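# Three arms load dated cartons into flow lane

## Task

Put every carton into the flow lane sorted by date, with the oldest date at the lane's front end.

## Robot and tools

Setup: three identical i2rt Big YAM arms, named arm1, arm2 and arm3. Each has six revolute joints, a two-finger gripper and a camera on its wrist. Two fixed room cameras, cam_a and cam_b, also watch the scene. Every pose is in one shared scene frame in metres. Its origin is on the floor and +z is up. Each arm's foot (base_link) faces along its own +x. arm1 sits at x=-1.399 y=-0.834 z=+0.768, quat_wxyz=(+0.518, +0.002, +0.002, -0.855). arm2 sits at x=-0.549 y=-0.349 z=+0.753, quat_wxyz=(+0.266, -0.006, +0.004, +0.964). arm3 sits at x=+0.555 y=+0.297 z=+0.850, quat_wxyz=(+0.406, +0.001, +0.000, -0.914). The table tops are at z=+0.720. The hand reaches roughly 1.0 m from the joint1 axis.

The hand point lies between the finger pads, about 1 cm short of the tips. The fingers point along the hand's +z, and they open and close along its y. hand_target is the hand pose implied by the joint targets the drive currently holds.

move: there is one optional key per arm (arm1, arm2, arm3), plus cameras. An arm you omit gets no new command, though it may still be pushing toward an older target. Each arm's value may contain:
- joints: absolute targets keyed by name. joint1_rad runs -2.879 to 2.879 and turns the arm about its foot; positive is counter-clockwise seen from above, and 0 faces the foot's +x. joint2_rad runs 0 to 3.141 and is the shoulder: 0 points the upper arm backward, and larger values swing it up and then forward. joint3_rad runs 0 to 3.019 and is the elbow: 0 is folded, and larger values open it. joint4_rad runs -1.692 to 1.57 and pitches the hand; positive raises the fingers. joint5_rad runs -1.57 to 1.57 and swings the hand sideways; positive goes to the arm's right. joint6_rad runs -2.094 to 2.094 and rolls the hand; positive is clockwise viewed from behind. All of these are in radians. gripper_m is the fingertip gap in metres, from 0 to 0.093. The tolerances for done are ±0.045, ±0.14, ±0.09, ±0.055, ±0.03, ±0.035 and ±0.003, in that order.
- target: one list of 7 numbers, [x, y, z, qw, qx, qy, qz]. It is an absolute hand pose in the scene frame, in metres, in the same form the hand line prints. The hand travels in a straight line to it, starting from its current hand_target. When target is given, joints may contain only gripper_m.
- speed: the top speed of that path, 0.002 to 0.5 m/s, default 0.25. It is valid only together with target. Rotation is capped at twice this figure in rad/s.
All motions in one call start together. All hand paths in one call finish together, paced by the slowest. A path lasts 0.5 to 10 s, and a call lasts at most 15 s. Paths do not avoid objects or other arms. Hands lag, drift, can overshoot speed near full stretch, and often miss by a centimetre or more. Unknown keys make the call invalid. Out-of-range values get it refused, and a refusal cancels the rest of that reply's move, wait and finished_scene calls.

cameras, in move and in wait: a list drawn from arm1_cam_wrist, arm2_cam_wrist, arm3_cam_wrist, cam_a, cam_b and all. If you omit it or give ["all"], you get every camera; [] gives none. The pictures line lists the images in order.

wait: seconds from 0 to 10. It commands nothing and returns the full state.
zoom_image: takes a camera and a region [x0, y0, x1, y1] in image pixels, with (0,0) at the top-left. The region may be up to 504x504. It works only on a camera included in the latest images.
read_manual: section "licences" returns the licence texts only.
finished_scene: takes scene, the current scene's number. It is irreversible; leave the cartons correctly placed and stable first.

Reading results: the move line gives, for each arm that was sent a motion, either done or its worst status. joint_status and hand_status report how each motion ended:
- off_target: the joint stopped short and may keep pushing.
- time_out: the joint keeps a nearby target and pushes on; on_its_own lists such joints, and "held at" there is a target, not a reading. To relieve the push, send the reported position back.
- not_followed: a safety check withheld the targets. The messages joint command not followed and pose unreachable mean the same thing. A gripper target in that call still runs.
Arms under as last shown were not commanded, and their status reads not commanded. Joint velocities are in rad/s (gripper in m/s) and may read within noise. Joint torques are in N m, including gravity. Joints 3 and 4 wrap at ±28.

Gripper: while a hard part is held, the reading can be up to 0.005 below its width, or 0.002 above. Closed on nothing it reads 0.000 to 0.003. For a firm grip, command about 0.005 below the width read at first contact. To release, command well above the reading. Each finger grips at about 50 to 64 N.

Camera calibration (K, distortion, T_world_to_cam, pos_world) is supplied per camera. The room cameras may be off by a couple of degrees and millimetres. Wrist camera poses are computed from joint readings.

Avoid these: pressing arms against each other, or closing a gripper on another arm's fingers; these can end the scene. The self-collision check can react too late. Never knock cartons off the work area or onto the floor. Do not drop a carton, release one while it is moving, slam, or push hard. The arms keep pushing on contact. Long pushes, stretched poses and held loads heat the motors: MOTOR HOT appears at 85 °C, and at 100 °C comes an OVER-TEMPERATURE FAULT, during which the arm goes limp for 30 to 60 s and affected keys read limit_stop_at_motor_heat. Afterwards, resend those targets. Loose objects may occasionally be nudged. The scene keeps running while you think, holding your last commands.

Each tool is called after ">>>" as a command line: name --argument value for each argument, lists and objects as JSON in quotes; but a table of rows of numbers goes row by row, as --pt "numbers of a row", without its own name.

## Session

>>> move --arm1 '{"joints": {"gripper_m": 0.093}}' --arm2 '{"joints": {"gripper_m": 0.093}}' --arm3 '{"joints": {"joint1_rad": -0.385, "joint2_rad": 1.25, "joint3_rad": 1.3, "joint4_rad": -1.5, "joint5_rad": 0, "joint6_rad": 0.4545, "gripper_m": 0.093}}'

>>> zoom_image --camera "cam_a" --region '[330, 195, 500, 310]'

>>> zoom_image --camera "cam_a" --region '[440, 220, 600, 360]'

Scene clock: 1.40 s.
Joint torques (N m): arm1=[0.85 10.11 4.78 1.8 0.11 -0.03] | arm2=[-0.15 9.88 5.97 2.24 -0.02 -0.03] | arm3=[1.03 -12.69 12.57 0.17 -0.02 0.14]
Heat: arm1: hottest joint1_rad 36 °C; arm2: hottest joint3_rad 40 °C; arm3: hottest joint2_rad 35 °C.
move: arm1 done; arm2 done; arm3 done
Joint velocities: within noise
arm1.joint_positions: joint1_rad=-0.673 joint2_rad=+0.309 joint3_rad=+1.652 joint4_rad=-1.445 joint5_rad=+0.074 joint6_rad=+0.649 gripper_m=+0.09310
arm1.joint_status: all done
arm1.hand: x=-1.4166 y=-0.8303 z=+1.4250 quat_wxyz=(-0.314, -0.735, +0.110, +0.590) (m; scene frame)
arm1.hand_target: x=-1.4143 y=-0.8293 z=+1.4309 quat_wxyz=(-0.317, -0.730, +0.109, +0.595) (m; scene frame)
arm1.hand_status: not commanded
arm2.joint_positions: joint1_rad=+0.476 joint2_rad=+0.332 joint3_rad=+1.575 joint4_rad=-1.257 joint5_rad=-0.072 joint6_rad=+0.112 gripper_m=+0.09308
arm2.joint_status: all done
arm2.hand: x=-0.6104 y=-0.3497 z=+1.4288 quat_wxyz=(+0.047, +0.714, -0.041, -0.697) (m; scene frame)
arm2.hand_target: x=-0.6039 y=-0.3501 z=+1.4336 quat_wxyz=(+0.046, +0.708, -0.040, -0.704) (m; scene frame)
arm2.hand_status: not commanded
arm3.joint_positions: joint1_rad=-0.397 joint2_rad=+1.251 joint3_rad=+1.287 joint4_rad=-1.490 joint5_rad=+0.003 joint6_rad=+0.446 gripper_m=+0.09309
arm3.joint_status: all done
arm3.hand: x=+0.2120 y=+0.1375 z=+1.1305 quat_wxyz=(-0.024, -0.998, +0.003, +0.052) (m; scene frame)
arm3.hand_target: x=+0.2136 y=+0.1330 z=+1.1358 quat_wxyz=(-0.026, -0.998, +0.002, +0.053) (m; scene frame)
arm3.hand_status: not commanded
pictures: arm1_cam_wrist, arm2_cam_wrist, arm3_cam_wrist, cam_a, cam_b
camera_calibration:
arm1_cam_wrist: T_world_to_cam=[[-0.233768, 0.772482, -0.590444, 1.15493], [0.800646, -0.191608, -0.567673, 1.7818], [-0.551651, -0.60544, -0.573693, -0.343166], [0, 0, 0, 1]] pos_world=[-1.34591, -0.758522, 1.49653]
arm2_cam_wrist: T_world_to_cam=[[0.00677818, 0.992873, -0.118983, 0.519388], [0.585577, -0.100392, -0.804376, 1.47966], [-0.810588, -0.0642217, -0.582084, 0.437273], [0, 0, 0, 1]] pos_world=[-0.515525, -0.339059, 1.50653]
arm3_cam_wrist: T_world_to_cam=[[0.0192099, 0.998466, -0.0519309, -0.0817833], [0.861035, 0.00987899, 0.508449, -0.756879], [0.508182, -0.0544817, -0.859525, 0.994448], [0, 0, 0, 1]] pos_world=[0.147909, 0.143314, 1.23534]

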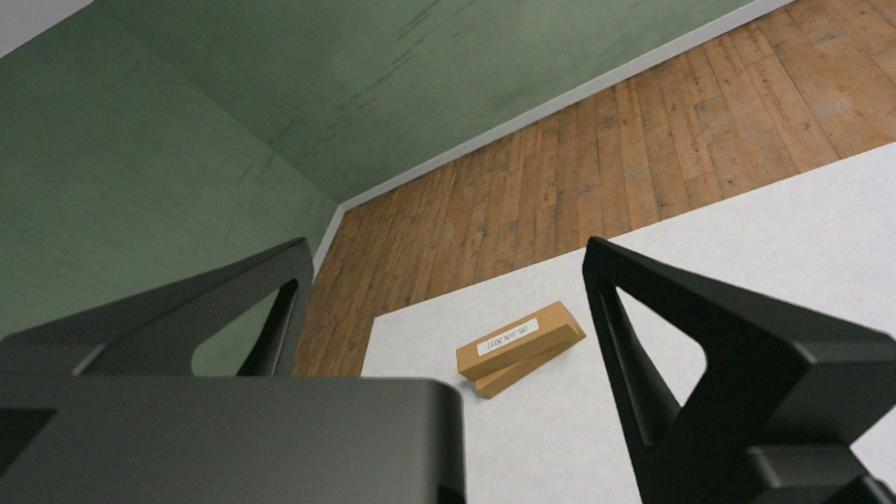

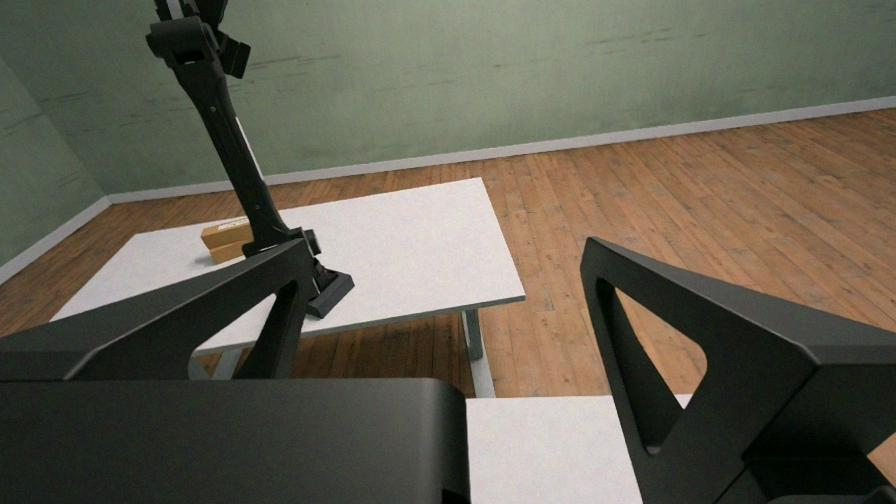

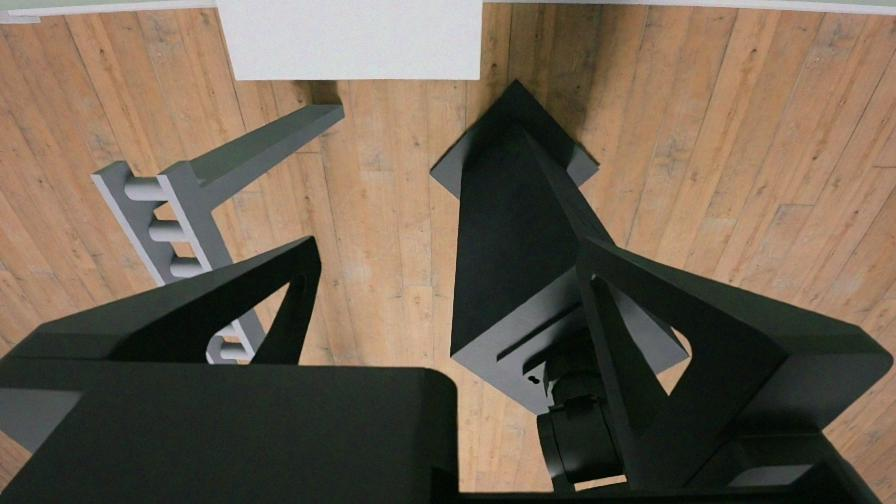

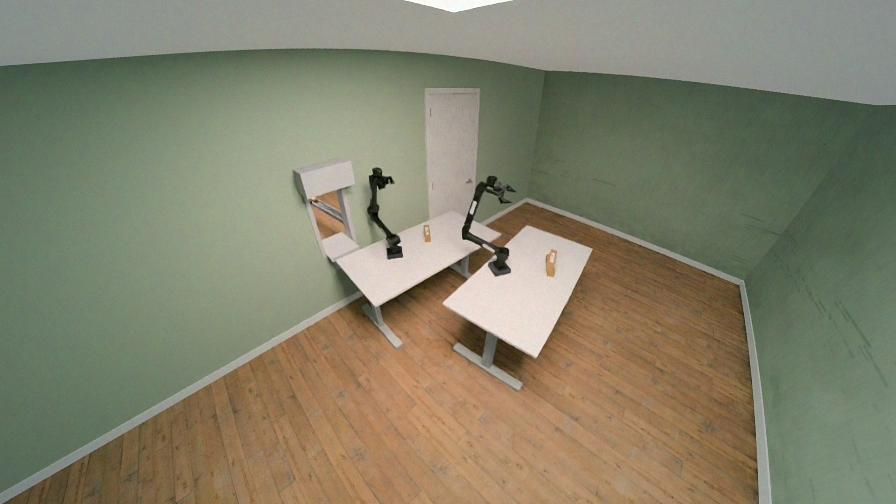

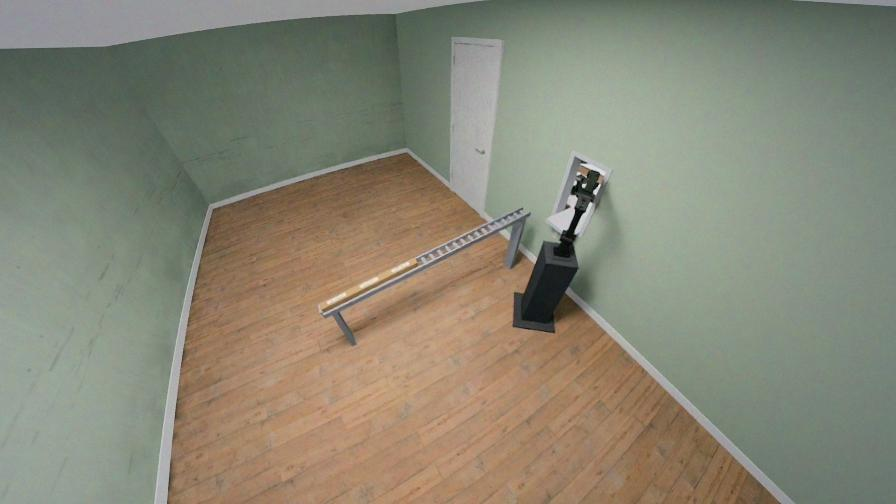

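Scaled by 2.965 from the camera's 896x504 image, which has a finer 1280x720 frame.

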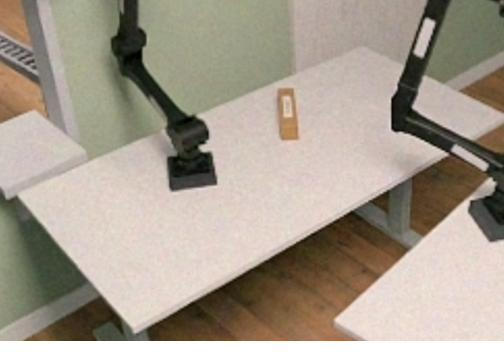

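Scaled by 3.150 from the camera's 896x504 image, which has a finer 1280x720 frame.

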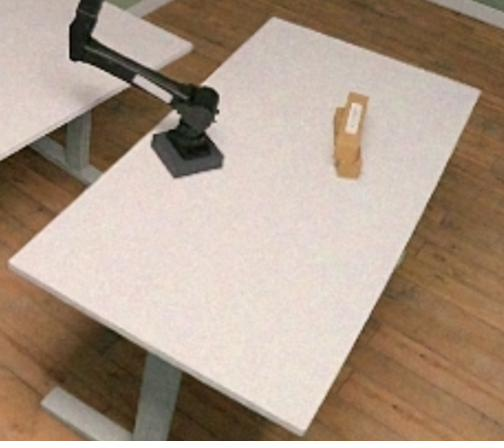

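>>> zoom_image --camera "arm1_cam_wrist" --region '[440, 290, 600, 410]'

>>> zoom_image --camera "cam_a" --region '[535, 240, 570, 285]'

>>> move --arm2 '{"joints": {"joint1_rad": 2.246, "joint2_rad": 1.577, "joint3_rad": 1.369, "joint4_rad": -1.353, "joint5_rad": 0, "joint6_rad": -0.73}}' --cameras '["arm2_cam_wrist"]'

>>> zoom_image --camera "arm2_cam_wrist" --region '[300, 0, 620, 300]'

Scaled by 3.150 from the camera's 896x504 image, which has a finer 1280x720 frame.

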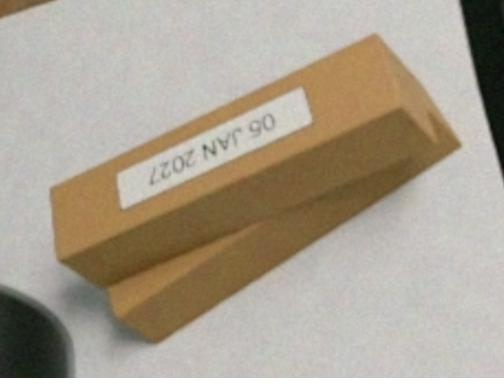

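Scaled by 11.200 from the camera's 896x504 image, which has a finer 1280x720 frame.

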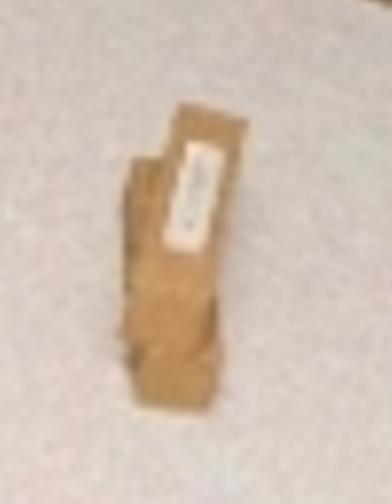

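Scene clock: 13.80 s.
Joint torques (N m): arm1=[0.79 10.05 4.78 1.8 0.11 -0.02] | arm2=[0.03 -11.81 8.72 -0.01 -0.08 -0.11] | arm3=[1.08 -12.4 12.62 0.21 -0.02 0.13]
Heat: arm1: hottest joint1_rad 36 °C; arm2: hottest joint3_rad 40 °C; arm3: hottest joint3_rad 38 °C.
move: arm2 done
Joint velocities: within noise
arm1: as last shown
arm2.joint_positions: joint1_rad=+2.245 joint2_rad=+1.571 joint3_rad=+1.382 joint4_rad=-1.344 joint5_rad=+0.000 joint6_rad=-0.720 gripper_m=+0.09308
arm2.joint_status: all done
arm2.hand: x=-0.4872 y=-0.8169 z=+0.9506 quat_wxyz=(+0.015, +0.351, +0.936, -0.020) (m; scene frame)
arm2.hand_target: x=-0.4874 y=-0.8110 z=+0.9433 quat_wxyz=(+0.009, +0.345, +0.938, -0.008) (m; scene frame)
arm2.hand_status: not commanded
arm3.joint_positions: joint1_rad=-0.396 joint2_rad=+1.251 joint3_rad=+1.287 joint4_rad=-1.490 joint5_rad=+0.003 joint6_rad=+0.446 gripper_m=+0.09309
arm3.joint_status: not commanded
arm3.hand: x=+0.2121 y=+0.1374 z=+1.1305 quat_wxyz=(-0.024, -0.998, +0.003, +0.052) (m; scene frame)
arm3.hand_target: x=+0.2136 y=+0.1329 z=+1.1358 quat_wxyz=(-0.026, -0.998, +0.002, +0.053) (m; scene frame)
arm3.hand_status: not commanded
pictures: arm2_cam_wrist
camera_calibration:
arm2_cam_wrist: T_world_to_cam=[[-0.653608, -0.755766, 0.0401783, -0.975944], [-0.627617, 0.570919, 0.52929, -0.334612], [-0.422958, 0.320732, -0.847489, 0.984486], [0, 0, 0, 1]] pos_world=[-0.431497, -0.862304, 1.05066]

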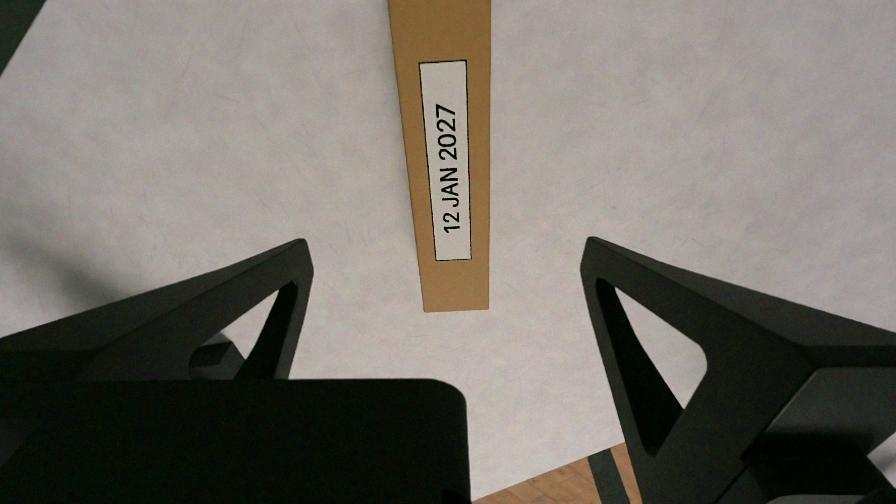

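Scaled by 1.575 from the camera's 896x504 image, which has a finer 1280x720 frame.

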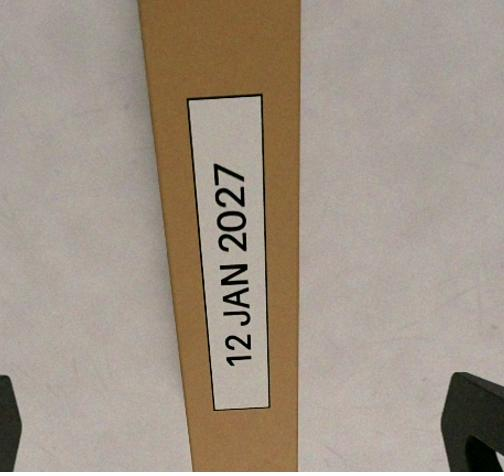

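>>> move --arm1 '{"joints": {"joint1_rad": -0.207, "joint2_rad": 1.496, "joint3_rad": 1.45, "joint4_rad": -1.515, "joint5_rad": 0, "joint6_rad": -1.079}}' --cameras '["arm1_cam_wrist"]'

Scene clock: 30.73 s.
Joint torques (N m): arm1=[1.73 -15.09 10.09 -0.21 -0.09 -0.07] | arm2=[-0.03 -12.34 8.87 -0.02 -0.08 -0.11] | arm3=[1.14 -12.51 12.56 0.23 -0.03 0.14]
Heat: arm1: hottest joint3_rad 37 °C; arm2: hottest joint3_rad 43 °C; arm3: hottest joint3_rad 41 °C.
move: arm1 done
Joint velocities: within noise
arm1.joint_positions: joint1_rad=-0.222 joint2_rad=+1.501 joint3_rad=+1.436 joint4_rad=-1.505 joint5_rad=+0.001 joint6_rad=-1.070 gripper_m=+0.09310
arm1.joint_status: all done
arm1.hand: x=-1.6871 y=-1.1737 z=+1.0073 quat_wxyz=(+0.001, -0.567, -0.824, -0.003) (m; scene frame)
arm1.hand_target: x=-1.6823 y=-1.1789 z=+1.0149 quat_wxyz=(+0.001, -0.556, -0.831, +0.002) (m; scene frame)
arm1.hand_status: not commanded
arm2, arm3: as last shown
pictures: arm1_cam_wrist
camera_calibration:
arm1_cam_wrist: T_world_to_cam=[[-0.931878, -0.361708, -0.0277686, -1.96549], [-0.297041, 0.716847, 0.630791, -0.297406], [-0.208256, 0.596068, -0.775456, 1.25289], [0, 0, 0, 1]] pos_world=[-1.65902, -1.24455, 1.10459]

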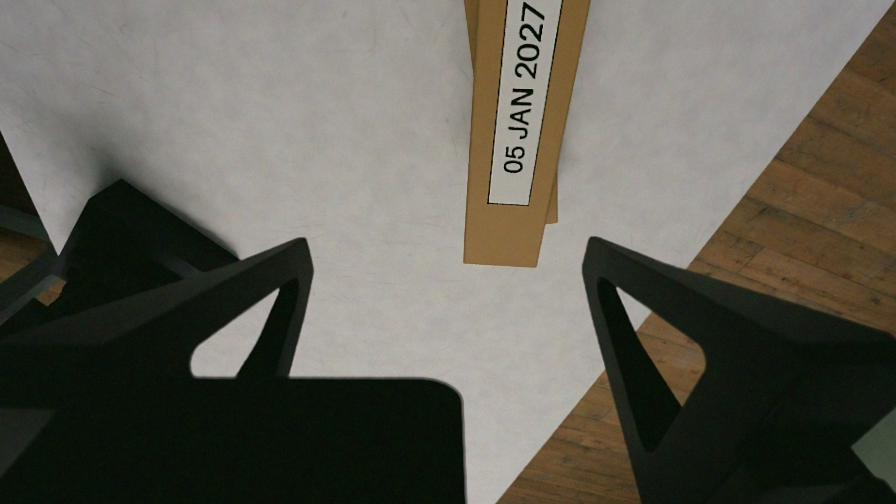

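>>> move --arm1 '{"target": [-1.727, -1.181, 0.89, 0, 0.5721, 0.8202, 0], "speed": 0.3}' --cameras '["arm1_cam_wrist"]'

Scene clock: 44.43 s.
Joint torques (N m): arm1=[-0.15 -16.5 9.1 0.49 -0.08 -0.07] | arm2=[0.03 -12.28 8.88 -0.02 -0.08 -0.11] | arm3=[1.14 -12.69 12.55 0.27 -0.02 0.12]
Heat: arm1: hottest joint3_rad 39 °C; arm2: hottest joint3_rad 45 °C; arm3: hottest joint3_rad 42 °C.
move: arm1 off_target
Joint velocities: within noise
arm1.joint_positions: joint1_rad=-0.265 joint2_rad=+1.655 joint3_rad=+1.277 joint4_rad=-1.224 joint5_rad=+0.000 joint6_rad=-1.102 gripper_m=+0.09310
arm1.joint_status: not commanded
arm1.hand: x=-1.7173 y=-1.1782 z=+0.8804 quat_wxyz=(-0.002, -0.571, -0.821, -0.018) (m; scene frame)
arm1.hand_target: x=-1.7269 y=-1.1808 z=+0.8901 quat_wxyz=(+0.000, -0.572, -0.820, +0.000) (m; scene frame)
arm1.hand_status: off_target (0.014 m and 2.1 deg from the pose sent, 0.124 m and 0.9 deg at the start)
arm2, arm3: as last shown
pictures: arm1_cam_wrist
camera_calibration:
arm1_cam_wrist: T_world_to_cam=[[-0.934892, -0.350333, -0.0569479, -1.96485], [-0.303565, 0.706096, 0.639747, -0.254835], [-0.183914, 0.615382, -0.766473, 1.20746], [0, 0, 0, 1]] pos_world=[-1.69221, -1.25146, 0.976625]

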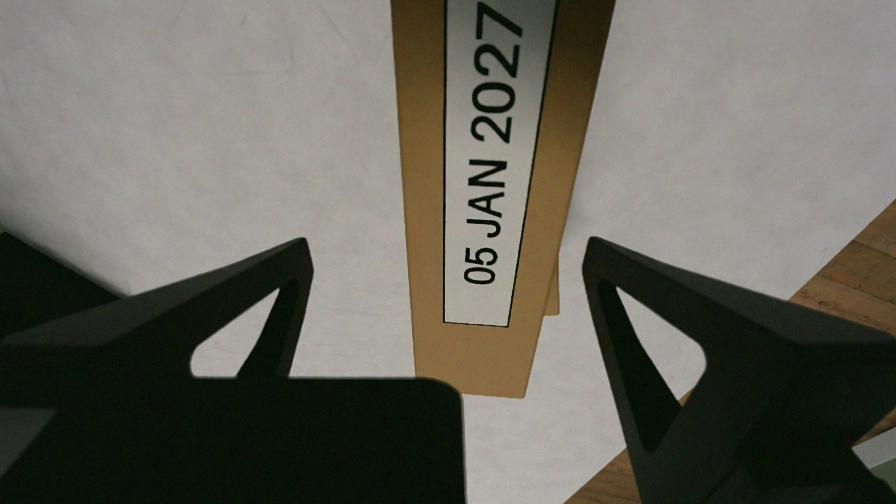

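>>> move --arm1 '{"target": [-1.731, -1.188, 0.838, 0, 0.5721, 0.8202, 0], "speed": 0.12}' --cameras '[]'

>>> move --arm1 '{"joints": {"gripper_m": 0.05}}' --cameras '[]'

>>> move --arm1 '{"target": [-1.71, -1.17, 1.02, 0, 0.5721, 0.8202, 0], "speed": 0.3}' --cameras '[]'

>>> move --arm1 '{"joints": {"joint1_rad": 0.36}}' --cameras '["arm1_cam_wrist"]'

Scene clock: 52.83 s.
Joint torques (N m): arm1=[0.09 -15.85 7.73 0.49 -0.09 -0.02] | arm2=[0.09 -12.28 8.85 -0.01 -0.08 -0.12] | arm3=[1.08 -12.69 12.59 0.21 -0.01 0.13]
Heat: arm1: hottest joint3_rad 40 °C; arm2: hottest joint3_rad 45 °C; arm3: hottest joint3_rad 43 °C.
move: arm1 done
Joint velocities: within noise
arm1.joint_positions: joint1_rad=-0.265 joint2_rad=+1.721 joint3_rad=+1.234 joint4_rad=-1.098 joint5_rad=+0.000 joint6_rad=-1.102 gripper_m=+0.09310
arm1.joint_status: not commanded
arm1.hand: x=-1.7247 y=-1.1861 z=+0.8352 quat_wxyz=(-0.001, -0.571, -0.821, -0.010) (m; scene frame)
arm1.hand_target: x=-1.7310 y=-1.1879 z=+0.8381 quat_wxyz=(+0.000, -0.572, -0.820, +0.000) (m; scene frame)
arm1.hand_status: done (0.007 m and 1.1 deg from the pose sent, 0.046 m and 2.1 deg at the start)
arm2, arm3: as last shown
pictures: none
No camera images: "cameras" was empty.

Scene clock: 53.47 s.
Joint torques (N m): arm1=[-0.03 -16.62 7.95 0.31 -0.1 -0.02] | arm2=[0.03 -12.28 8.87 -0.01 -0.09 -0.11] | arm3=[1.14 -12.51 12.63 0.17 -0.02 0.15]
Heat: arm1: hottest joint3_rad 40 °C; arm2: hottest joint3_rad 45 °C; arm3: hottest joint3_rad 43 °C.
move: arm1 off_target
Joint velocities: within noise
arm1.joint_positions: joint1_rad=-0.265 joint2_rad=+1.721 joint3_rad=+1.234 joint4_rad=-1.092 joint5_rad=+0.000 joint6_rad=-1.102 gripper_m=+0.05993
arm1.joint_status: gripper_m off_target (ended at +0.05997, target +0.05000)
arm1.hand: x=-1.7257 y=-1.1871 z=+0.8351 quat_wxyz=(+0.000, -0.571, -0.821, -0.007) (m; scene frame)
arm1.hand_target: x=-1.7310 y=-1.1880 z=+0.8381 quat_wxyz=(+0.000, -0.572, -0.820, +0.000) (m; scene frame)
arm1.hand_status: not commanded
arm2, arm3: as last shown
pictures: none
No camera images: "cameras" was empty.

Scene clock: 55.17 s.
Joint torques (N m): arm1=[0.44 -15.74 14.46 -0.54 -0.07 0.04] | arm2=[-0.03 -12.4 8.87 0.01 -0.08 -0.11] | arm3=[1.2 -12.63 12.55 0.25 -0.03 0.15]
Heat: arm1: hottest joint3_rad 40 °C; arm2: hottest joint3_rad 46 °C; arm3: hottest joint3_rad 43 °C.
move: arm1 off_target
Joint velocities: within noise
arm1.joint_positions: joint1_rad=-0.265 joint2_rad=+1.536 joint3_rad=+1.415 joint4_rad=-1.521 joint5_rad=-0.001 joint6_rad=-1.102 gripper_m=+0.05993
arm1.joint_status: not commanded
arm1.hand: x=-1.6968 y=-1.1565 z=+0.9848 quat_wxyz=(-0.005, -0.571, -0.820, -0.039) (m; scene frame)
arm1.hand_target: x=-1.7084 y=-1.1682 z=+1.0198 quat_wxyz=(+0.000, -0.572, -0.820, +0.000) (m; scene frame)
arm1.hand_status: off_target (0.040 m and 4.5 deg from the pose sent, 0.186 m and 0.8 deg at the start; pose on its path clipped on 10 of 51 steps)
arm2, arm3: as last shown
pictures: none
No camera images: "cameras" was empty.

Scene clock: 56.57 s.
Joint torques (N m): arm1=[0.5 -16.56 14.12 -0.49 -0.05 0.04] | arm2=[0.03 -12.34 8.85 -0.01 -0.08 -0.11] | arm3=[1.08 -12.57 12.6 0.21 -0.03 0.13]
Heat: arm1: hottest joint3_rad 40 °C; arm2: hottest joint3_rad 46 °C; arm3: hottest joint3_rad 43 °C.
move: arm1 done
Joint velocities: within noise
arm1.joint_positions: joint1_rad=+0.360 joint2_rad=+1.543 joint3_rad=+1.419 joint4_rad=-1.521 joint5_rad=-0.001 joint6_rad=-1.102 gripper_m=+0.05994
arm1.joint_status: all done
arm1.hand: x=-1.4527 y=-1.2717 z=+0.9834 quat_wxyz=(+0.006, -0.291, -0.956, -0.040) (m; scene frame)
arm1.hand_target: x=-1.4542 y=-1.2864 z=+1.0198 quat_wxyz=(-0.002, -0.291, -0.957, +0.000) (m; scene frame)
arm1.hand_status: not commanded
arm2, arm3: as last shown
pictures: arm1_cam_wrist
camera_calibration:
arm1_cam_wrist: T_world_to_cam=[[-0.552651, -0.827662, -0.0977393, -1.75602], [-0.665437, 0.36761, 0.649659, -1.14031], [-0.501768, 0.424074, -0.753917, 0.675266], [0, 0, 0, 1]] pos_world=[-1.39045, -1.32057, 1.07828]

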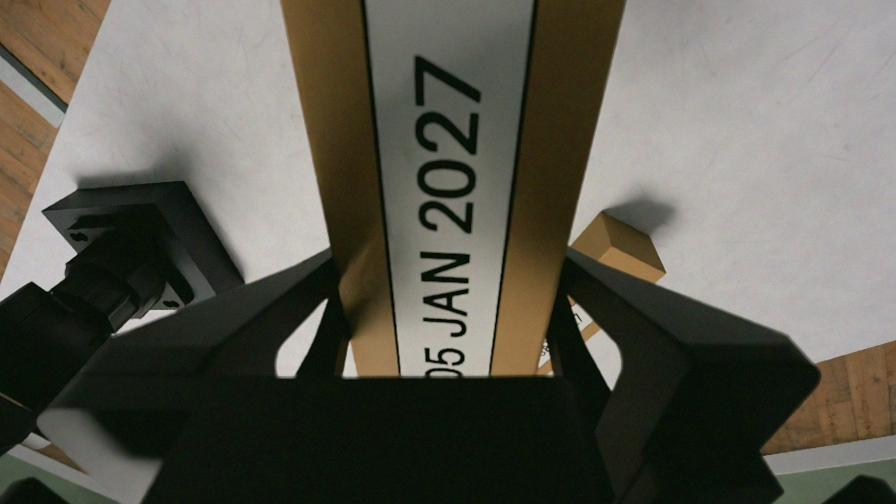

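>>> zoom_image --camera "arm1_cam_wrist" --region '[520, 270, 640, 380]'

>>> move --arm1 '{"joints": {"joint1_rad": 0.75}}' --cameras '["arm1_cam_wrist"]'

>>> zoom_image --camera "arm1_cam_wrist" --region '[580, 120, 896, 440]'

Scaled by 4.200 from the camera's 896x504 image, which has a finer 1280x720 frame.

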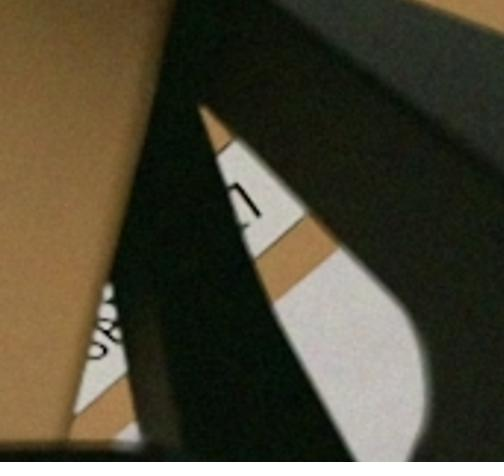

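Scene clock: 61.13 s.
Joint torques (N m): arm1=[-0.67 -16.56 14.09 -0.49 -0.09 0.03] | arm2=[0.03 -12.4 8.87 -0.01 -0.09 -0.11] | arm3=[1.2 -12.34 12.59 0.21 -0.02 0.16]
Heat: arm1: hottest joint3_rad 42 °C; arm2: hottest joint3_rad 46 °C; arm3: hottest joint3_rad 44 °C.
move: arm1 done
Joint velocities: within noise
arm1.joint_positions: joint1_rad=+0.760 joint2_rad=+1.543 joint3_rad=+1.419 joint4_rad=-1.521 joint5_rad=+0.000 joint6_rad=-1.102 gripper_m=+0.05995
arm1.joint_status: all done
arm1.hand: x=-1.2785 y=-1.2582 z=+0.9839 quat_wxyz=(+0.013, -0.095, -0.995, -0.038) (m; scene frame)
arm1.hand_target: x=-1.2788 y=-1.2735 z=+1.0203 quat_wxyz=(-0.003, -0.101, -0.995, +0.000) (m; scene frame)
arm1.hand_status: not commanded
arm2, arm3: as last shown
pictures: arm1_cam_wrist
camera_calibration:
arm1_cam_wrist: T_world_to_cam=[[-0.18632, -0.977649, -0.0974014, -1.3692], [-0.757114, 0.0796912, 0.648405, -1.50792], [-0.62615, 0.194555, -0.755039, 0.310708], [0, 0, 0, 1]] pos_world=[-1.20223, -1.27888, 1.07898]

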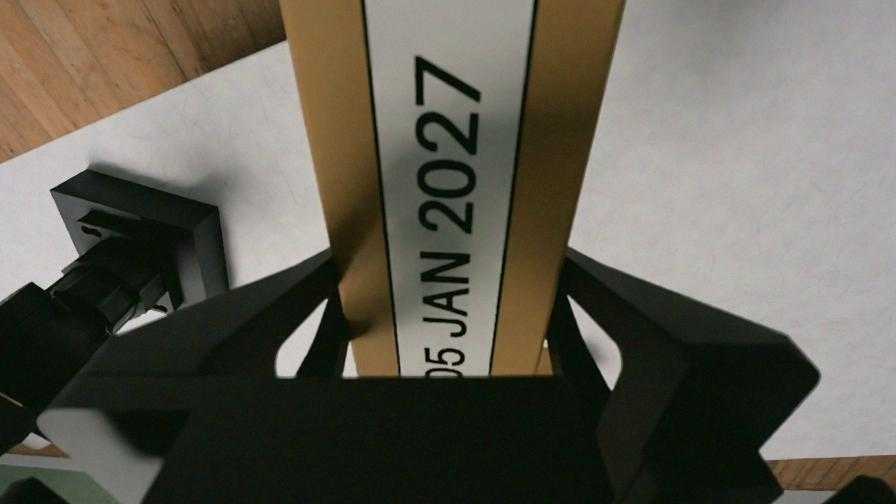

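Scaled by 1.575 from the camera's 896x504 image, which has a finer 1280x720 frame.

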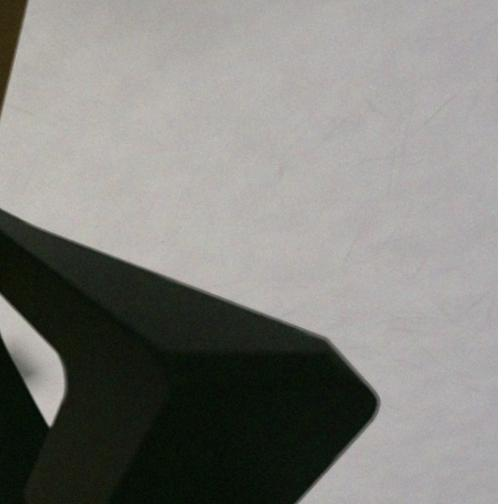

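>>> move --arm1 '{"joints": {"joint1_rad": 0.36, "joint6_rad": -0.215}}' --cameras '["arm1_cam_wrist"]'

>>> zoom_image --camera "arm1_cam_wrist" --region '[600, 60, 896, 380]'

Scene clock: 80.73 s.
Joint torques (N m): arm1=[1.44 -16.62 14.15 -0.46 0.01 0.13] | arm2=[0.03 -12.34 8.87 -0.01 -0.08 -0.11] | arm3=[1.03 -12.51 12.56 0.17 -0.01 0.14]
Heat: arm1: hottest joint3_rad 47 °C; arm2: hottest joint3_rad 47 °C; arm3: hottest joint3_rad 45 °C.
move: arm1 done
Joint velocities: within noise
arm1.joint_positions: joint1_rad=+0.350 joint2_rad=+1.543 joint3_rad=+1.419 joint4_rad=-1.521 joint5_rad=-0.001 joint6_rad=-0.224 gripper_m=+0.05995
arm1.joint_status: all done
arm1.hand: x=-1.4568 y=-1.2712 z=+0.9834 quat_wxyz=(+0.022, -0.673, -0.739, -0.034) (m; scene frame)
arm1.hand_target: x=-1.4542 y=-1.2864 z=+1.0198 quat_wxyz=(-0.002, -0.673, -0.740, -0.001) (m; scene frame)
arm1.hand_status: not commanded
arm2.joint_positions: joint1_rad=+2.245 joint2_rad=+1.571 joint3_rad=+1.382 joint4_rad=-1.344 joint5_rad=+0.000 joint6_rad=-0.720 gripper_m=+0.09308
arm2.joint_status: not commanded
arm2.hand: x=-0.4872 y=-0.8169 z=+0.9506 quat_wxyz=(+0.015, +0.351, +0.936, -0.020) (m; scene frame)
arm2.hand_target: x=-0.4874 y=-0.8110 z=+0.9433 quat_wxyz=(+0.009, +0.345, +0.938, -0.008) (m; scene frame)
arm2.hand_status: not commanded
arm3.joint_positions: joint1_rad=-0.396 joint2_rad=+1.251 joint3_rad=+1.287 joint4_rad=-1.490 joint5_rad=+0.003 joint6_rad=+0.446 gripper_m=+0.09309
arm3.joint_status: not commanded
arm3.hand: x=+0.2121 y=+0.1374 z=+1.1305 quat_wxyz=(-0.024, -0.998, +0.003, +0.052) (m; scene frame)
arm3.hand_target: x=+0.2136 y=+0.1329 z=+1.1358 quat_wxyz=(-0.026, -0.998, +0.002, +0.053) (m; scene frame)
arm3.hand_status: not commanded
pictures: arm1_cam_wrist
camera_calibration:
arm1_cam_wrist: T_world_to_cam=[[-0.994486, -0.0946775, -0.0451078, -1.52147], [-0.0997786, 0.72174, 0.684935, 0.0962981], [-0.0322919, 0.685659, -0.727206, 1.66327], [0, 0, 0, 1]] pos_world=[-1.44976, -1.35399, 1.07496]

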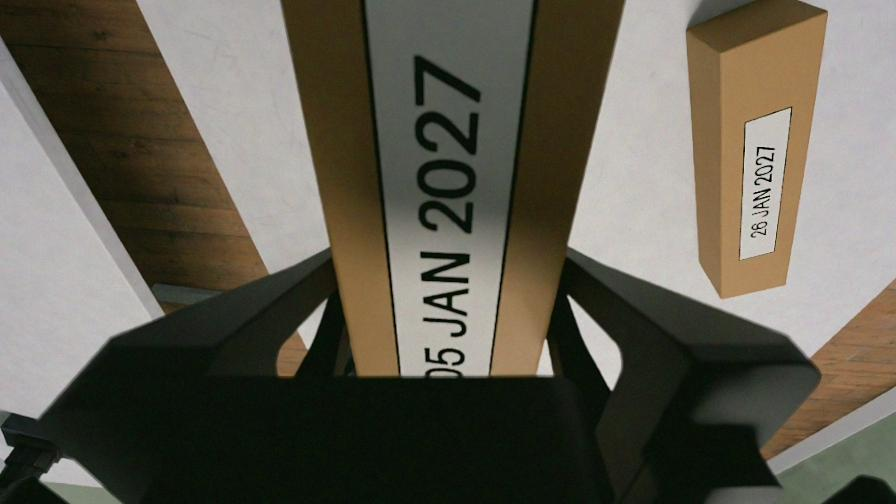

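Scaled by 1.575 from the camera's 896x504 image, which has a finer 1280x720 frame.

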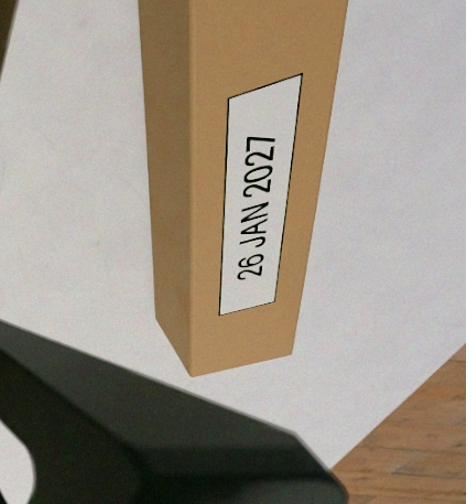

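>>> move --arm1 '{"joints": {"joint1_rad": 2.443, "joint2_rad": 1.976, "joint3_rad": 2.01, "joint4_rad": -1.53, "joint5_rad": 0, "joint6_rad": 0}}' --arm2 '{"joints": {"joint1_rad": 2.3, "joint2_rad": 1.279, "joint3_rad": 1.049, "joint4_rad": -1.341, "joint5_rad": 0, "joint6_rad": 0.2}}' --cameras '[]'

>>> move --arm1 '{"target": [-0.83, -0.60, 0.83, 0, 0.1942, -0.981, 0], "speed": 0.3}' --cameras '[]'

>>> move --arm1 '{"target": [-0.83, -0.60, 0.765, 0, 0.1942, -0.981, 0], "speed": 0.06}' --cameras '[]'

>>> move --arm1 '{"joints": {"gripper_m": 0.093}}' --cameras '[]'

>>> move --arm1 '{"target": [-0.83, -0.60, 0.95, 0, 0.1942, -0.981, 0], "speed": 0.3}' --cameras '[]'

>>> move --arm1 '{"joints": {"joint1_rad": 1.1, "joint2_rad": 1.5, "joint3_rad": 1.45, "joint4_rad": -1.515, "joint5_rad": 0, "joint6_rad": -0.6}}' --cameras '[]'

>>> move --arm1 '{"joints": {"joint1_rad": -0.229, "joint2_rad": 1.593, "joint3_rad": 1.42, "joint4_rad": -1.387, "joint5_rad": 0, "joint6_rad": -1.243}}' --arm2 '{"joints": {"joint1_rad": 1.269, "joint2_rad": 1.352, "joint3_rad": 1.109, "joint4_rad": -1.328, "joint5_rad": 0, "joint6_rad": 0.34}}' --cameras '["arm1_cam_wrist", "arm2_cam_wrist"]'

Scene clock: 109.80 s.
Joint torques (N m): arm1=[1.67 -27.52 12 -0.27 0.04 0.1] | arm2=[0.15 -6.95 8.43 0.5 0.02 0.09] | arm3=[0.97 -12.81 12.62 0.24 -0.03 0.14]
Heat: arm1: hottest joint3_rad 51 °C; arm2: hottest joint3_rad 48 °C; arm3: hottest joint3_rad 46 °C.
move: arm1 done; arm2 done
Joint velocities: within noise
arm1.joint_positions: joint1_rad=+2.437 joint2_rad=+2.034 joint3_rad=+1.967 joint4_rad=-1.520 joint5_rad=+0.000 joint6_rad=-0.006 gripper_m=+0.05998
arm1.joint_status: all done
arm1.hand: x=-0.8159 y=-0.5994 z=+0.9379 quat_wxyz=(+0.006, +0.194, -0.981, -0.001) (m; scene frame)
arm1.hand_target: x=-0.8132 y=-0.5940 z=+0.9897 quat_wxyz=(-0.038, +0.194, -0.980, -0.010) (m; scene frame)
arm1.hand_status: not commanded
arm2.joint_positions: joint1_rad=+2.298 joint2_rad=+1.271 joint3_rad=+1.067 joint4_rad=-1.344 joint5_rad=-0.001 joint6_rad=+0.189 gripper_m=+0.09308
arm2.joint_status: all done
arm2.hand: x=-0.4847 y=-0.6952 z=+0.9469 quat_wxyz=(+0.017, +0.707, +0.706, -0.007) (m; scene frame)
arm2.hand_target: x=-0.4848 y=-0.6905 z=+0.9373 quat_wxyz=(+0.007, +0.711, +0.703, +0.000) (m; scene frame)
arm2.hand_status: not commanded
arm3: as last shown
pictures: none
No camera images: "cameras" was empty.

Scene clock: 111.17 s.
Joint torques (N m): arm1=[1.49 -26.05 9.32 0.31 0.13 0.11] | arm2=[0.09 -6.95 8.43 0.53 0.02 0.09] | arm3=[1.08 -12.51 12.57 0.2 -0.02 0.13]
Heat: arm1: hottest joint3_rad 50 °C; arm2: hottest joint3_rad 48 °C; arm3: hottest joint3_rad 46 °C.
move: arm1 off_target
Joint velocities: within noise
arm1.joint_positions: joint1_rad=+2.437 joint2_rad=+2.086 joint3_rad=+1.681 joint4_rad=-1.236 joint5_rad=+0.002 joint6_rad=-0.005 gripper_m=+0.05998
arm1.joint_status: not commanded
arm1.hand: x=-0.8409 y=-0.6093 z=+0.8009 quat_wxyz=(+0.033, +0.194, -0.980, +0.005) (m; scene frame)
arm1.hand_target: x=-0.8308 y=-0.6002 z=+0.8300 quat_wxyz=(+0.000, +0.194, -0.981, +0.000) (m; scene frame)
arm1.hand_status: off_target (0.032 m and 3.8 deg from the pose sent, 0.109 m and 0.7 deg at the start)
arm2, arm3: as last shown
pictures: none
No camera images: "cameras" was empty.

Scene clock: 112.77 s.
Joint torques (N m): arm1=[1.49 -19.84 7.47 1.11 0.17 0.1] | arm2=[0.15 -6.95 8.43 0.51 0.01 0.09] | arm3=[1.14 -12.4 12.55 0.2 -0.02 0.15]
Heat: arm1: hottest joint3_rad 50 °C; arm2: hottest joint3_rad 48 °C; arm3: hottest joint3_rad 46 °C.
move: arm1 off_target
Joint velocities: within noise
arm1.joint_positions: joint1_rad=+2.437 joint2_rad=+2.089 joint3_rad=+1.639 joint4_rad=-1.119 joint5_rad=+0.002 joint6_rad=-0.005 gripper_m=+0.05998
arm1.joint_status: not commanded
arm1.hand: x=-0.8306 y=-0.6049 z=+0.7839 quat_wxyz=(-0.002, +0.194, -0.981, -0.002) (m; scene frame)
arm1.hand_target: x=-0.8306 y=-0.6002 z=+0.7655 quat_wxyz=(+0.000, +0.194, -0.981, +0.000) (m; scene frame)
arm1.hand_status: off_target (0.020 m and 0.3 deg from the pose sent, 0.039 m and 3.8 deg at the start)
arm2, arm3: as last shown
arm2.hand: x=-0.4847 y=-0.6952 z=+0.9469 quat_wxyz=(+0.017, +0.708, +0.706, -0.007) (m; scene frame)
pictures: none
No camera images: "cameras" was empty.

Scene clock: 113.53 s.
Joint torques (N m): arm1=[1.55 -22.07 7.73 0.51 0.12 0.1] | arm2=[0.09 -6.89 8.43 0.51 0.02 0.1] | arm3=[1.14 -12.63 12.56 0.17 -0.01 0.15]
Heat: arm1: hottest joint3_rad 50 °C; arm2: hottest joint3_rad 48 °C; arm3: hottest joint3_rad 46 °C.
move: arm1 done
Joint velocities: within noise
arm1.joint_positions: joint1_rad=+2.437 joint2_rad=+2.116 joint3_rad=+1.631 joint4_rad=-1.104 joint5_rad=+0.003 joint6_rad=-0.005 gripper_m=+0.09291
arm1.joint_status: all done
arm1.hand: x=-0.8329 y=-0.6059 z=+0.7654 quat_wxyz=(+0.007, +0.194, -0.981, +0.001) (m; scene frame)
arm1.hand_target: x=-0.8306 y=-0.6002 z=+0.7653 quat_wxyz=(+0.000, +0.194, -0.981, +0.000) (m; scene frame)
arm1.hand_status: not commanded
arm2, arm3: as last shown
pictures: none
No camera images: "cameras" was empty.

Scene clock: 115.27 s.
Joint torques (N m): arm1=[1.61 -20.6 12.72 -0.28 0.11 0.11] | arm2=[0.09 -6.89 8.4 0.51 0.02 0.1] | arm3=[0.91 -12.51 12.62 0.24 -0.01 0.13]
Heat: arm1: hottest joint3_rad 50 °C; arm2: hottest joint3_rad 48 °C; arm3: hottest joint3_rad 46 °C.
move: arm1 off_target
Joint velocities: within noise
arm1.joint_positions: joint1_rad=+2.437 joint2_rad=+1.972 joint3_rad=+1.858 joint4_rad=-1.497 joint5_rad=+0.003 joint6_rad=-0.005 gripper_m=+0.09292
arm1.joint_status: not commanded
arm1.hand: x=-0.8408 y=-0.6099 z=+0.9336 quat_wxyz=(+0.018, +0.194, -0.981, +0.003) (m; scene frame)
arm1.hand_target: x=-0.8310 y=-0.6002 z=+0.9501 quat_wxyz=(+0.000, +0.194, -0.981, +0.000) (m; scene frame)
arm1.hand_status: off_target (0.022 m and 2.1 deg from the pose sent, 0.185 m and 0.8 deg at the start; pose on its path clipped on 8 of 52 steps)
arm2, arm3: as last shown
pictures: none
No camera images: "cameras" was empty.

Scene clock: 117.03 s.
Joint torques (N m): arm1=[-0.03 -14.62 9.06 -0.25 -0.04 -0.04] | arm2=[0.15 -6.89 8.44 0.51 0.01 0.09] | arm3=[1.2 -12.51 12.62 0.25 -0.02 0.14]
Heat: arm1: hottest joint3_rad 49 °C; arm2: hottest joint3_rad 48 °C; arm3: hottest joint3_rad 46 °C.
move: arm1 done
Joint velocities: within noise
arm1.joint_positions: joint1_rad=+1.107 joint2_rad=+1.503 joint3_rad=+1.446 joint4_rad=-1.504 joint5_rad=+0.001 joint6_rad=-0.591 gripper_m=+0.09294
arm1.joint_status: all done
arm1.hand: x=-1.1375 y=-1.1983 z=+1.0117 quat_wxyz=(-0.004, -0.176, -0.984, +0.001) (m; scene frame)
arm1.hand_target: x=-1.1410 y=-1.1986 z=+1.0143 quat_wxyz=(-0.003, -0.175, -0.985, -0.001) (m; scene frame)
arm1.hand_status: not commanded
arm2, arm3: as last shown
pictures: none
No camera images: "cameras" was empty.

Scene clock: 118.80 s.
Joint torques (N m): arm1=[-0.44 -17.38 8.87 0.17 -0.08 -0.06] | arm2=[-0.5 -8.47 12.81 0.43 -0.01 0.09] | arm3=[1.14 -12.57 12.57 0.27 -0.02 0.14]
Heat: arm1: hottest joint3_rad 49 °C; arm2: hottest joint3_rad 48 °C; arm3: hottest joint3_rad 46 °C.
move: arm1 done; arm2 done
Joint velocities: within noise
arm1.joint_positions: joint1_rad=-0.221 joint2_rad=+1.612 joint3_rad=+1.415 joint4_rad=-1.390 joint5_rad=+0.001 joint6_rad=-1.234 gripper_m=+0.09295
arm1.joint_status: all done
arm1.hand: x=-1.7068 y=-1.1976 z=+0.9501 quat_wxyz=(-0.001, -0.496, -0.868, -0.012) (m; scene frame)
arm1.hand_target: x=-1.7106 y=-1.1963 z=+0.9609 quat_wxyz=(+0.001, -0.496, -0.868, +0.002) (m; scene frame)
arm1.hand_status: not commanded
arm2.joint_positions: joint1_rad=+1.276 joint2_rad=+1.349 joint3_rad=+1.067 joint4_rad=-1.333 joint5_rad=+0.001 joint6_rad=+0.329 gripper_m=+0.09308
arm2.joint_status: all done
arm2.hand: x=-0.8178 y=-0.5891 z=+0.9161 quat_wxyz=(-0.005, +0.979, +0.202, +0.023) (m; scene frame)
arm2.hand_target: x=-0.8313 y=-0.5976 z=+0.9305 quat_wxyz=(+0.006, +0.981, +0.194, +0.004) (m; scene frame)
arm2.hand_status: not commanded
arm3: as last shown
pictures: arm1_cam_wrist, arm2_cam_wrist
camera_calibration:
arm1_cam_wrist: T_world_to_cam=[[-0.859095, -0.509804, -0.0453392, -2.03049], [-0.419079, 0.649813, 0.634126, -0.541745], [-0.293818, 0.563775, -0.771899, 1.03062], [0, 0, 0, 1]] pos_world=[-1.6686, -1.26416, 1.04701]
arm2_cam_wrist: T_world_to_cam=[[-0.401194, 0.915894, 0.0134516, 0.197142], [0.734013, 0.312669, 0.602879, 0.240144], [0.547968, 0.251745, -0.797719, 1.45016], [0, 0, 0, 1]] pos_world=[-0.891817, -0.620717, 1.00939]

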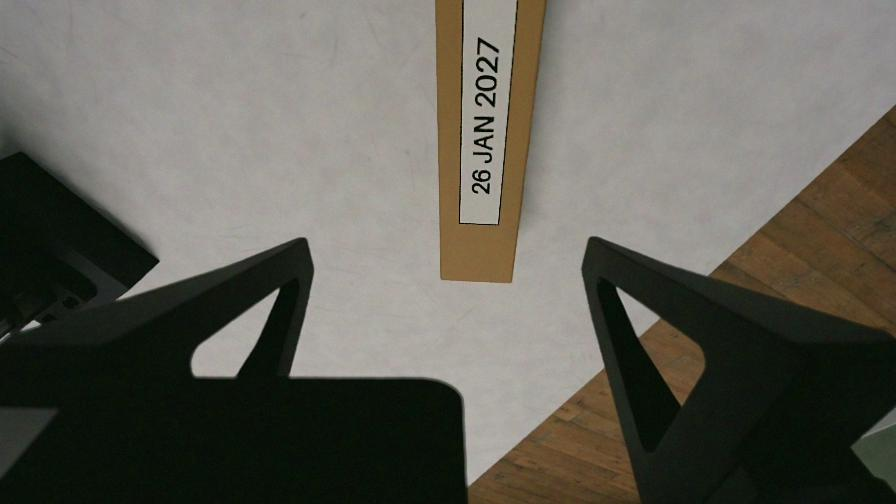

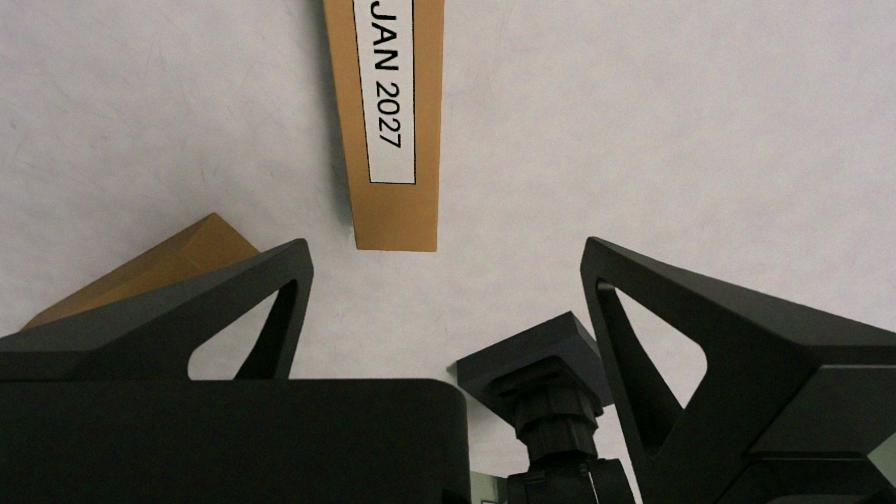

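>>> move --arm1 '{"target": [-1.737, -1.179, 0.778, 0, 0.4917, 0.8708, 0], "speed": 0.2}' --arm2 '{"target": [-0.846, -0.634, 0.752, 0, 0.982, 0.188, 0], "speed": 0.2}' --cameras '[]'

>>> move --arm1 '{"joints": {"gripper_m": 0.05}}' --arm2 '{"joints": {"gripper_m": 0.05}}' --cameras '["arm1_cam_wrist", "arm2_cam_wrist"]'

Scene clock: 142.47 s.
Joint torques (N m): arm1=[-0.67 -16.85 7.06 0.51 -0.14 -0.05] | arm2=[0.73 -10.58 6.9 0.8 0.09 0.11] | arm3=[1.03 -12.57 12.55 0.29 -0.02 0.13]
Heat: arm1: hottest joint3_rad 45 °C; arm2: hottest joint3_rad 51 °C; arm3: hottest joint3_rad 46 °C.
move: arm1 done; arm2 done
Joint velocities: within noise
arm1.joint_positions: joint1_rad=-0.279 joint2_rad=+1.799 joint3_rad=+1.162 joint4_rad=-0.947 joint5_rad=+0.000 joint6_rad=-1.309 gripper_m=+0.09295
arm1.joint_status: not commanded
arm1.hand: x=-1.7277 y=-1.1797 z=+0.7759 quat_wxyz=(-0.001, -0.489, -0.872, -0.009) (m; scene frame)
arm1.hand_target: x=-1.7370 y=-1.1789 z=+0.7782 quat_wxyz=(+0.000, -0.492, -0.871, +0.000) (m; scene frame)
arm1.hand_status: done (0.010 m and 1.2 deg from the pose sent, 0.176 m and 1.5 deg at the start)
arm2.joint_positions: joint1_rad=+1.300 joint2_rad=+1.660 joint3_rad=+0.950 joint4_rad=-0.849 joint5_rad=+0.013 joint6_rad=+0.381 gripper_m=+0.09308
arm2.joint_status: not commanded
arm2.hand: x=-0.8517 y=-0.6335 z=+0.7602 quat_wxyz=(+0.004, +0.982, +0.188, -0.005) (m; scene frame)
arm2.hand_target: x=-0.8459 y=-0.6338 z=+0.7521 quat_wxyz=(+0.000, +0.982, +0.188, +0.000) (m; scene frame)
arm2.hand_status: done (0.010 m and 0.7 deg from the pose sent, 0.173 m and 3.1 deg at the start)
arm3.joint_positions: joint1_rad=-0.396 joint2_rad=+1.251 joint3_rad=+1.287 joint4_rad=-1.490 joint5_rad=+0.003 joint6_rad=+0.446 gripper_m=+0.09309
arm3.joint_status: not commanded
arm3.hand: x=+0.2121 y=+0.1374 z=+1.1305 quat_wxyz=(-0.024, -0.998, +0.003, +0.052) (m; scene frame)
arm3.hand_target: x=+0.2136 y=+0.1329 z=+1.1358 quat_wxyz=(-0.026, -0.998, +0.002, +0.053) (m; scene frame)
arm3.hand_status: not commanded
pictures: none
No camera images: "cameras" was empty.

Scene clock: 143.10 s.
Joint torques (N m): arm1=[-0.56 -16.79 7.2 0.21 -0.1 -0.06] | arm2=[0.56 -10.52 6.9 0.69 0.11 0.07] | arm3=[1.2 -12.57 12.57 0.21 -0.02 0.15]
Heat: arm1: hottest joint3_rad 45 °C; arm2: hottest joint3_rad 51 °C; arm3: hottest joint3_rad 46 °C.
move: arm1 off_target; arm2 off_target
Joint velocities: within noise
arm1.joint_positions: joint1_rad=-0.279 joint2_rad=+1.799 joint3_rad=+1.162 joint4_rad=-0.939 joint5_rad=+0.000 joint6_rad=-1.310 gripper_m=+0.05984
arm1.joint_status: gripper_m off_target (ended at +0.05987, target +0.05000)
arm1.hand: x=-1.7292 y=-1.1810 z=+0.7758 quat_wxyz=(-0.001, -0.489, -0.872, -0.006) (m; scene frame)
arm1.hand_target: x=-1.7370 y=-1.1790 z=+0.7782 quat_wxyz=(+0.000, -0.492, -0.871, +0.000) (m; scene frame)
arm1.hand_status: not commanded
arm2.joint_positions: joint1_rad=+1.303 joint2_rad=+1.660 joint3_rad=+0.950 joint4_rad=-0.846 joint5_rad=+0.012 joint6_rad=+0.384 gripper_m=+0.06065
arm2.joint_status: gripper_m off_target (ended at +0.06067, target +0.05000)
arm2.hand: x=-0.8512 y=-0.6350 z=+0.7602 quat_wxyz=(+0.005, +0.982, +0.189, -0.006) (m; scene frame)
arm2.hand_target: x=-0.8460 y=-0.6338 z=+0.7521 quat_wxyz=(+0.000, +0.982, +0.188, +0.000) (m; scene frame)
arm2.hand_status: not commanded
arm3: as last shown
pictures: arm1_cam_wrist, arm2_cam_wrist
camera_calibration:
arm1_cam_wrist: T_world_to_cam=[[-0.850232, -0.525254, -0.0348399, -2.06019], [-0.426716, 0.648946, 0.629907, -0.462361], [-0.308252, 0.550434, -0.775889, 0.84255], [0, 0, 0, 1]] pos_world=[-1.68922, -1.24584, 0.873192]
arm2_cam_wrist: T_world_to_cam=[[-0.374694, 0.927134, 0.00513757, 0.263885], [0.772644, 0.309185, 0.55446, 0.440529], [0.51247, 0.211722, -0.832195, 1.32621], [0, 0, 0, 1]] pos_world=[-0.921141, -0.661651, 0.858056]

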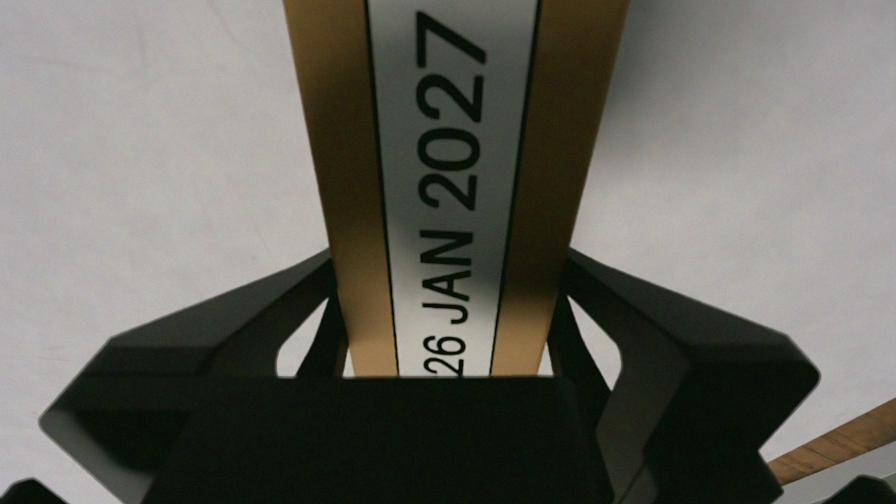

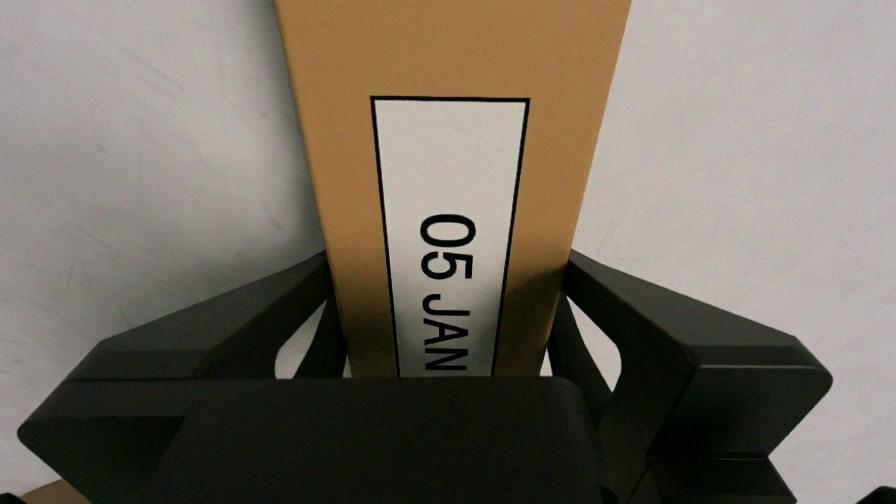

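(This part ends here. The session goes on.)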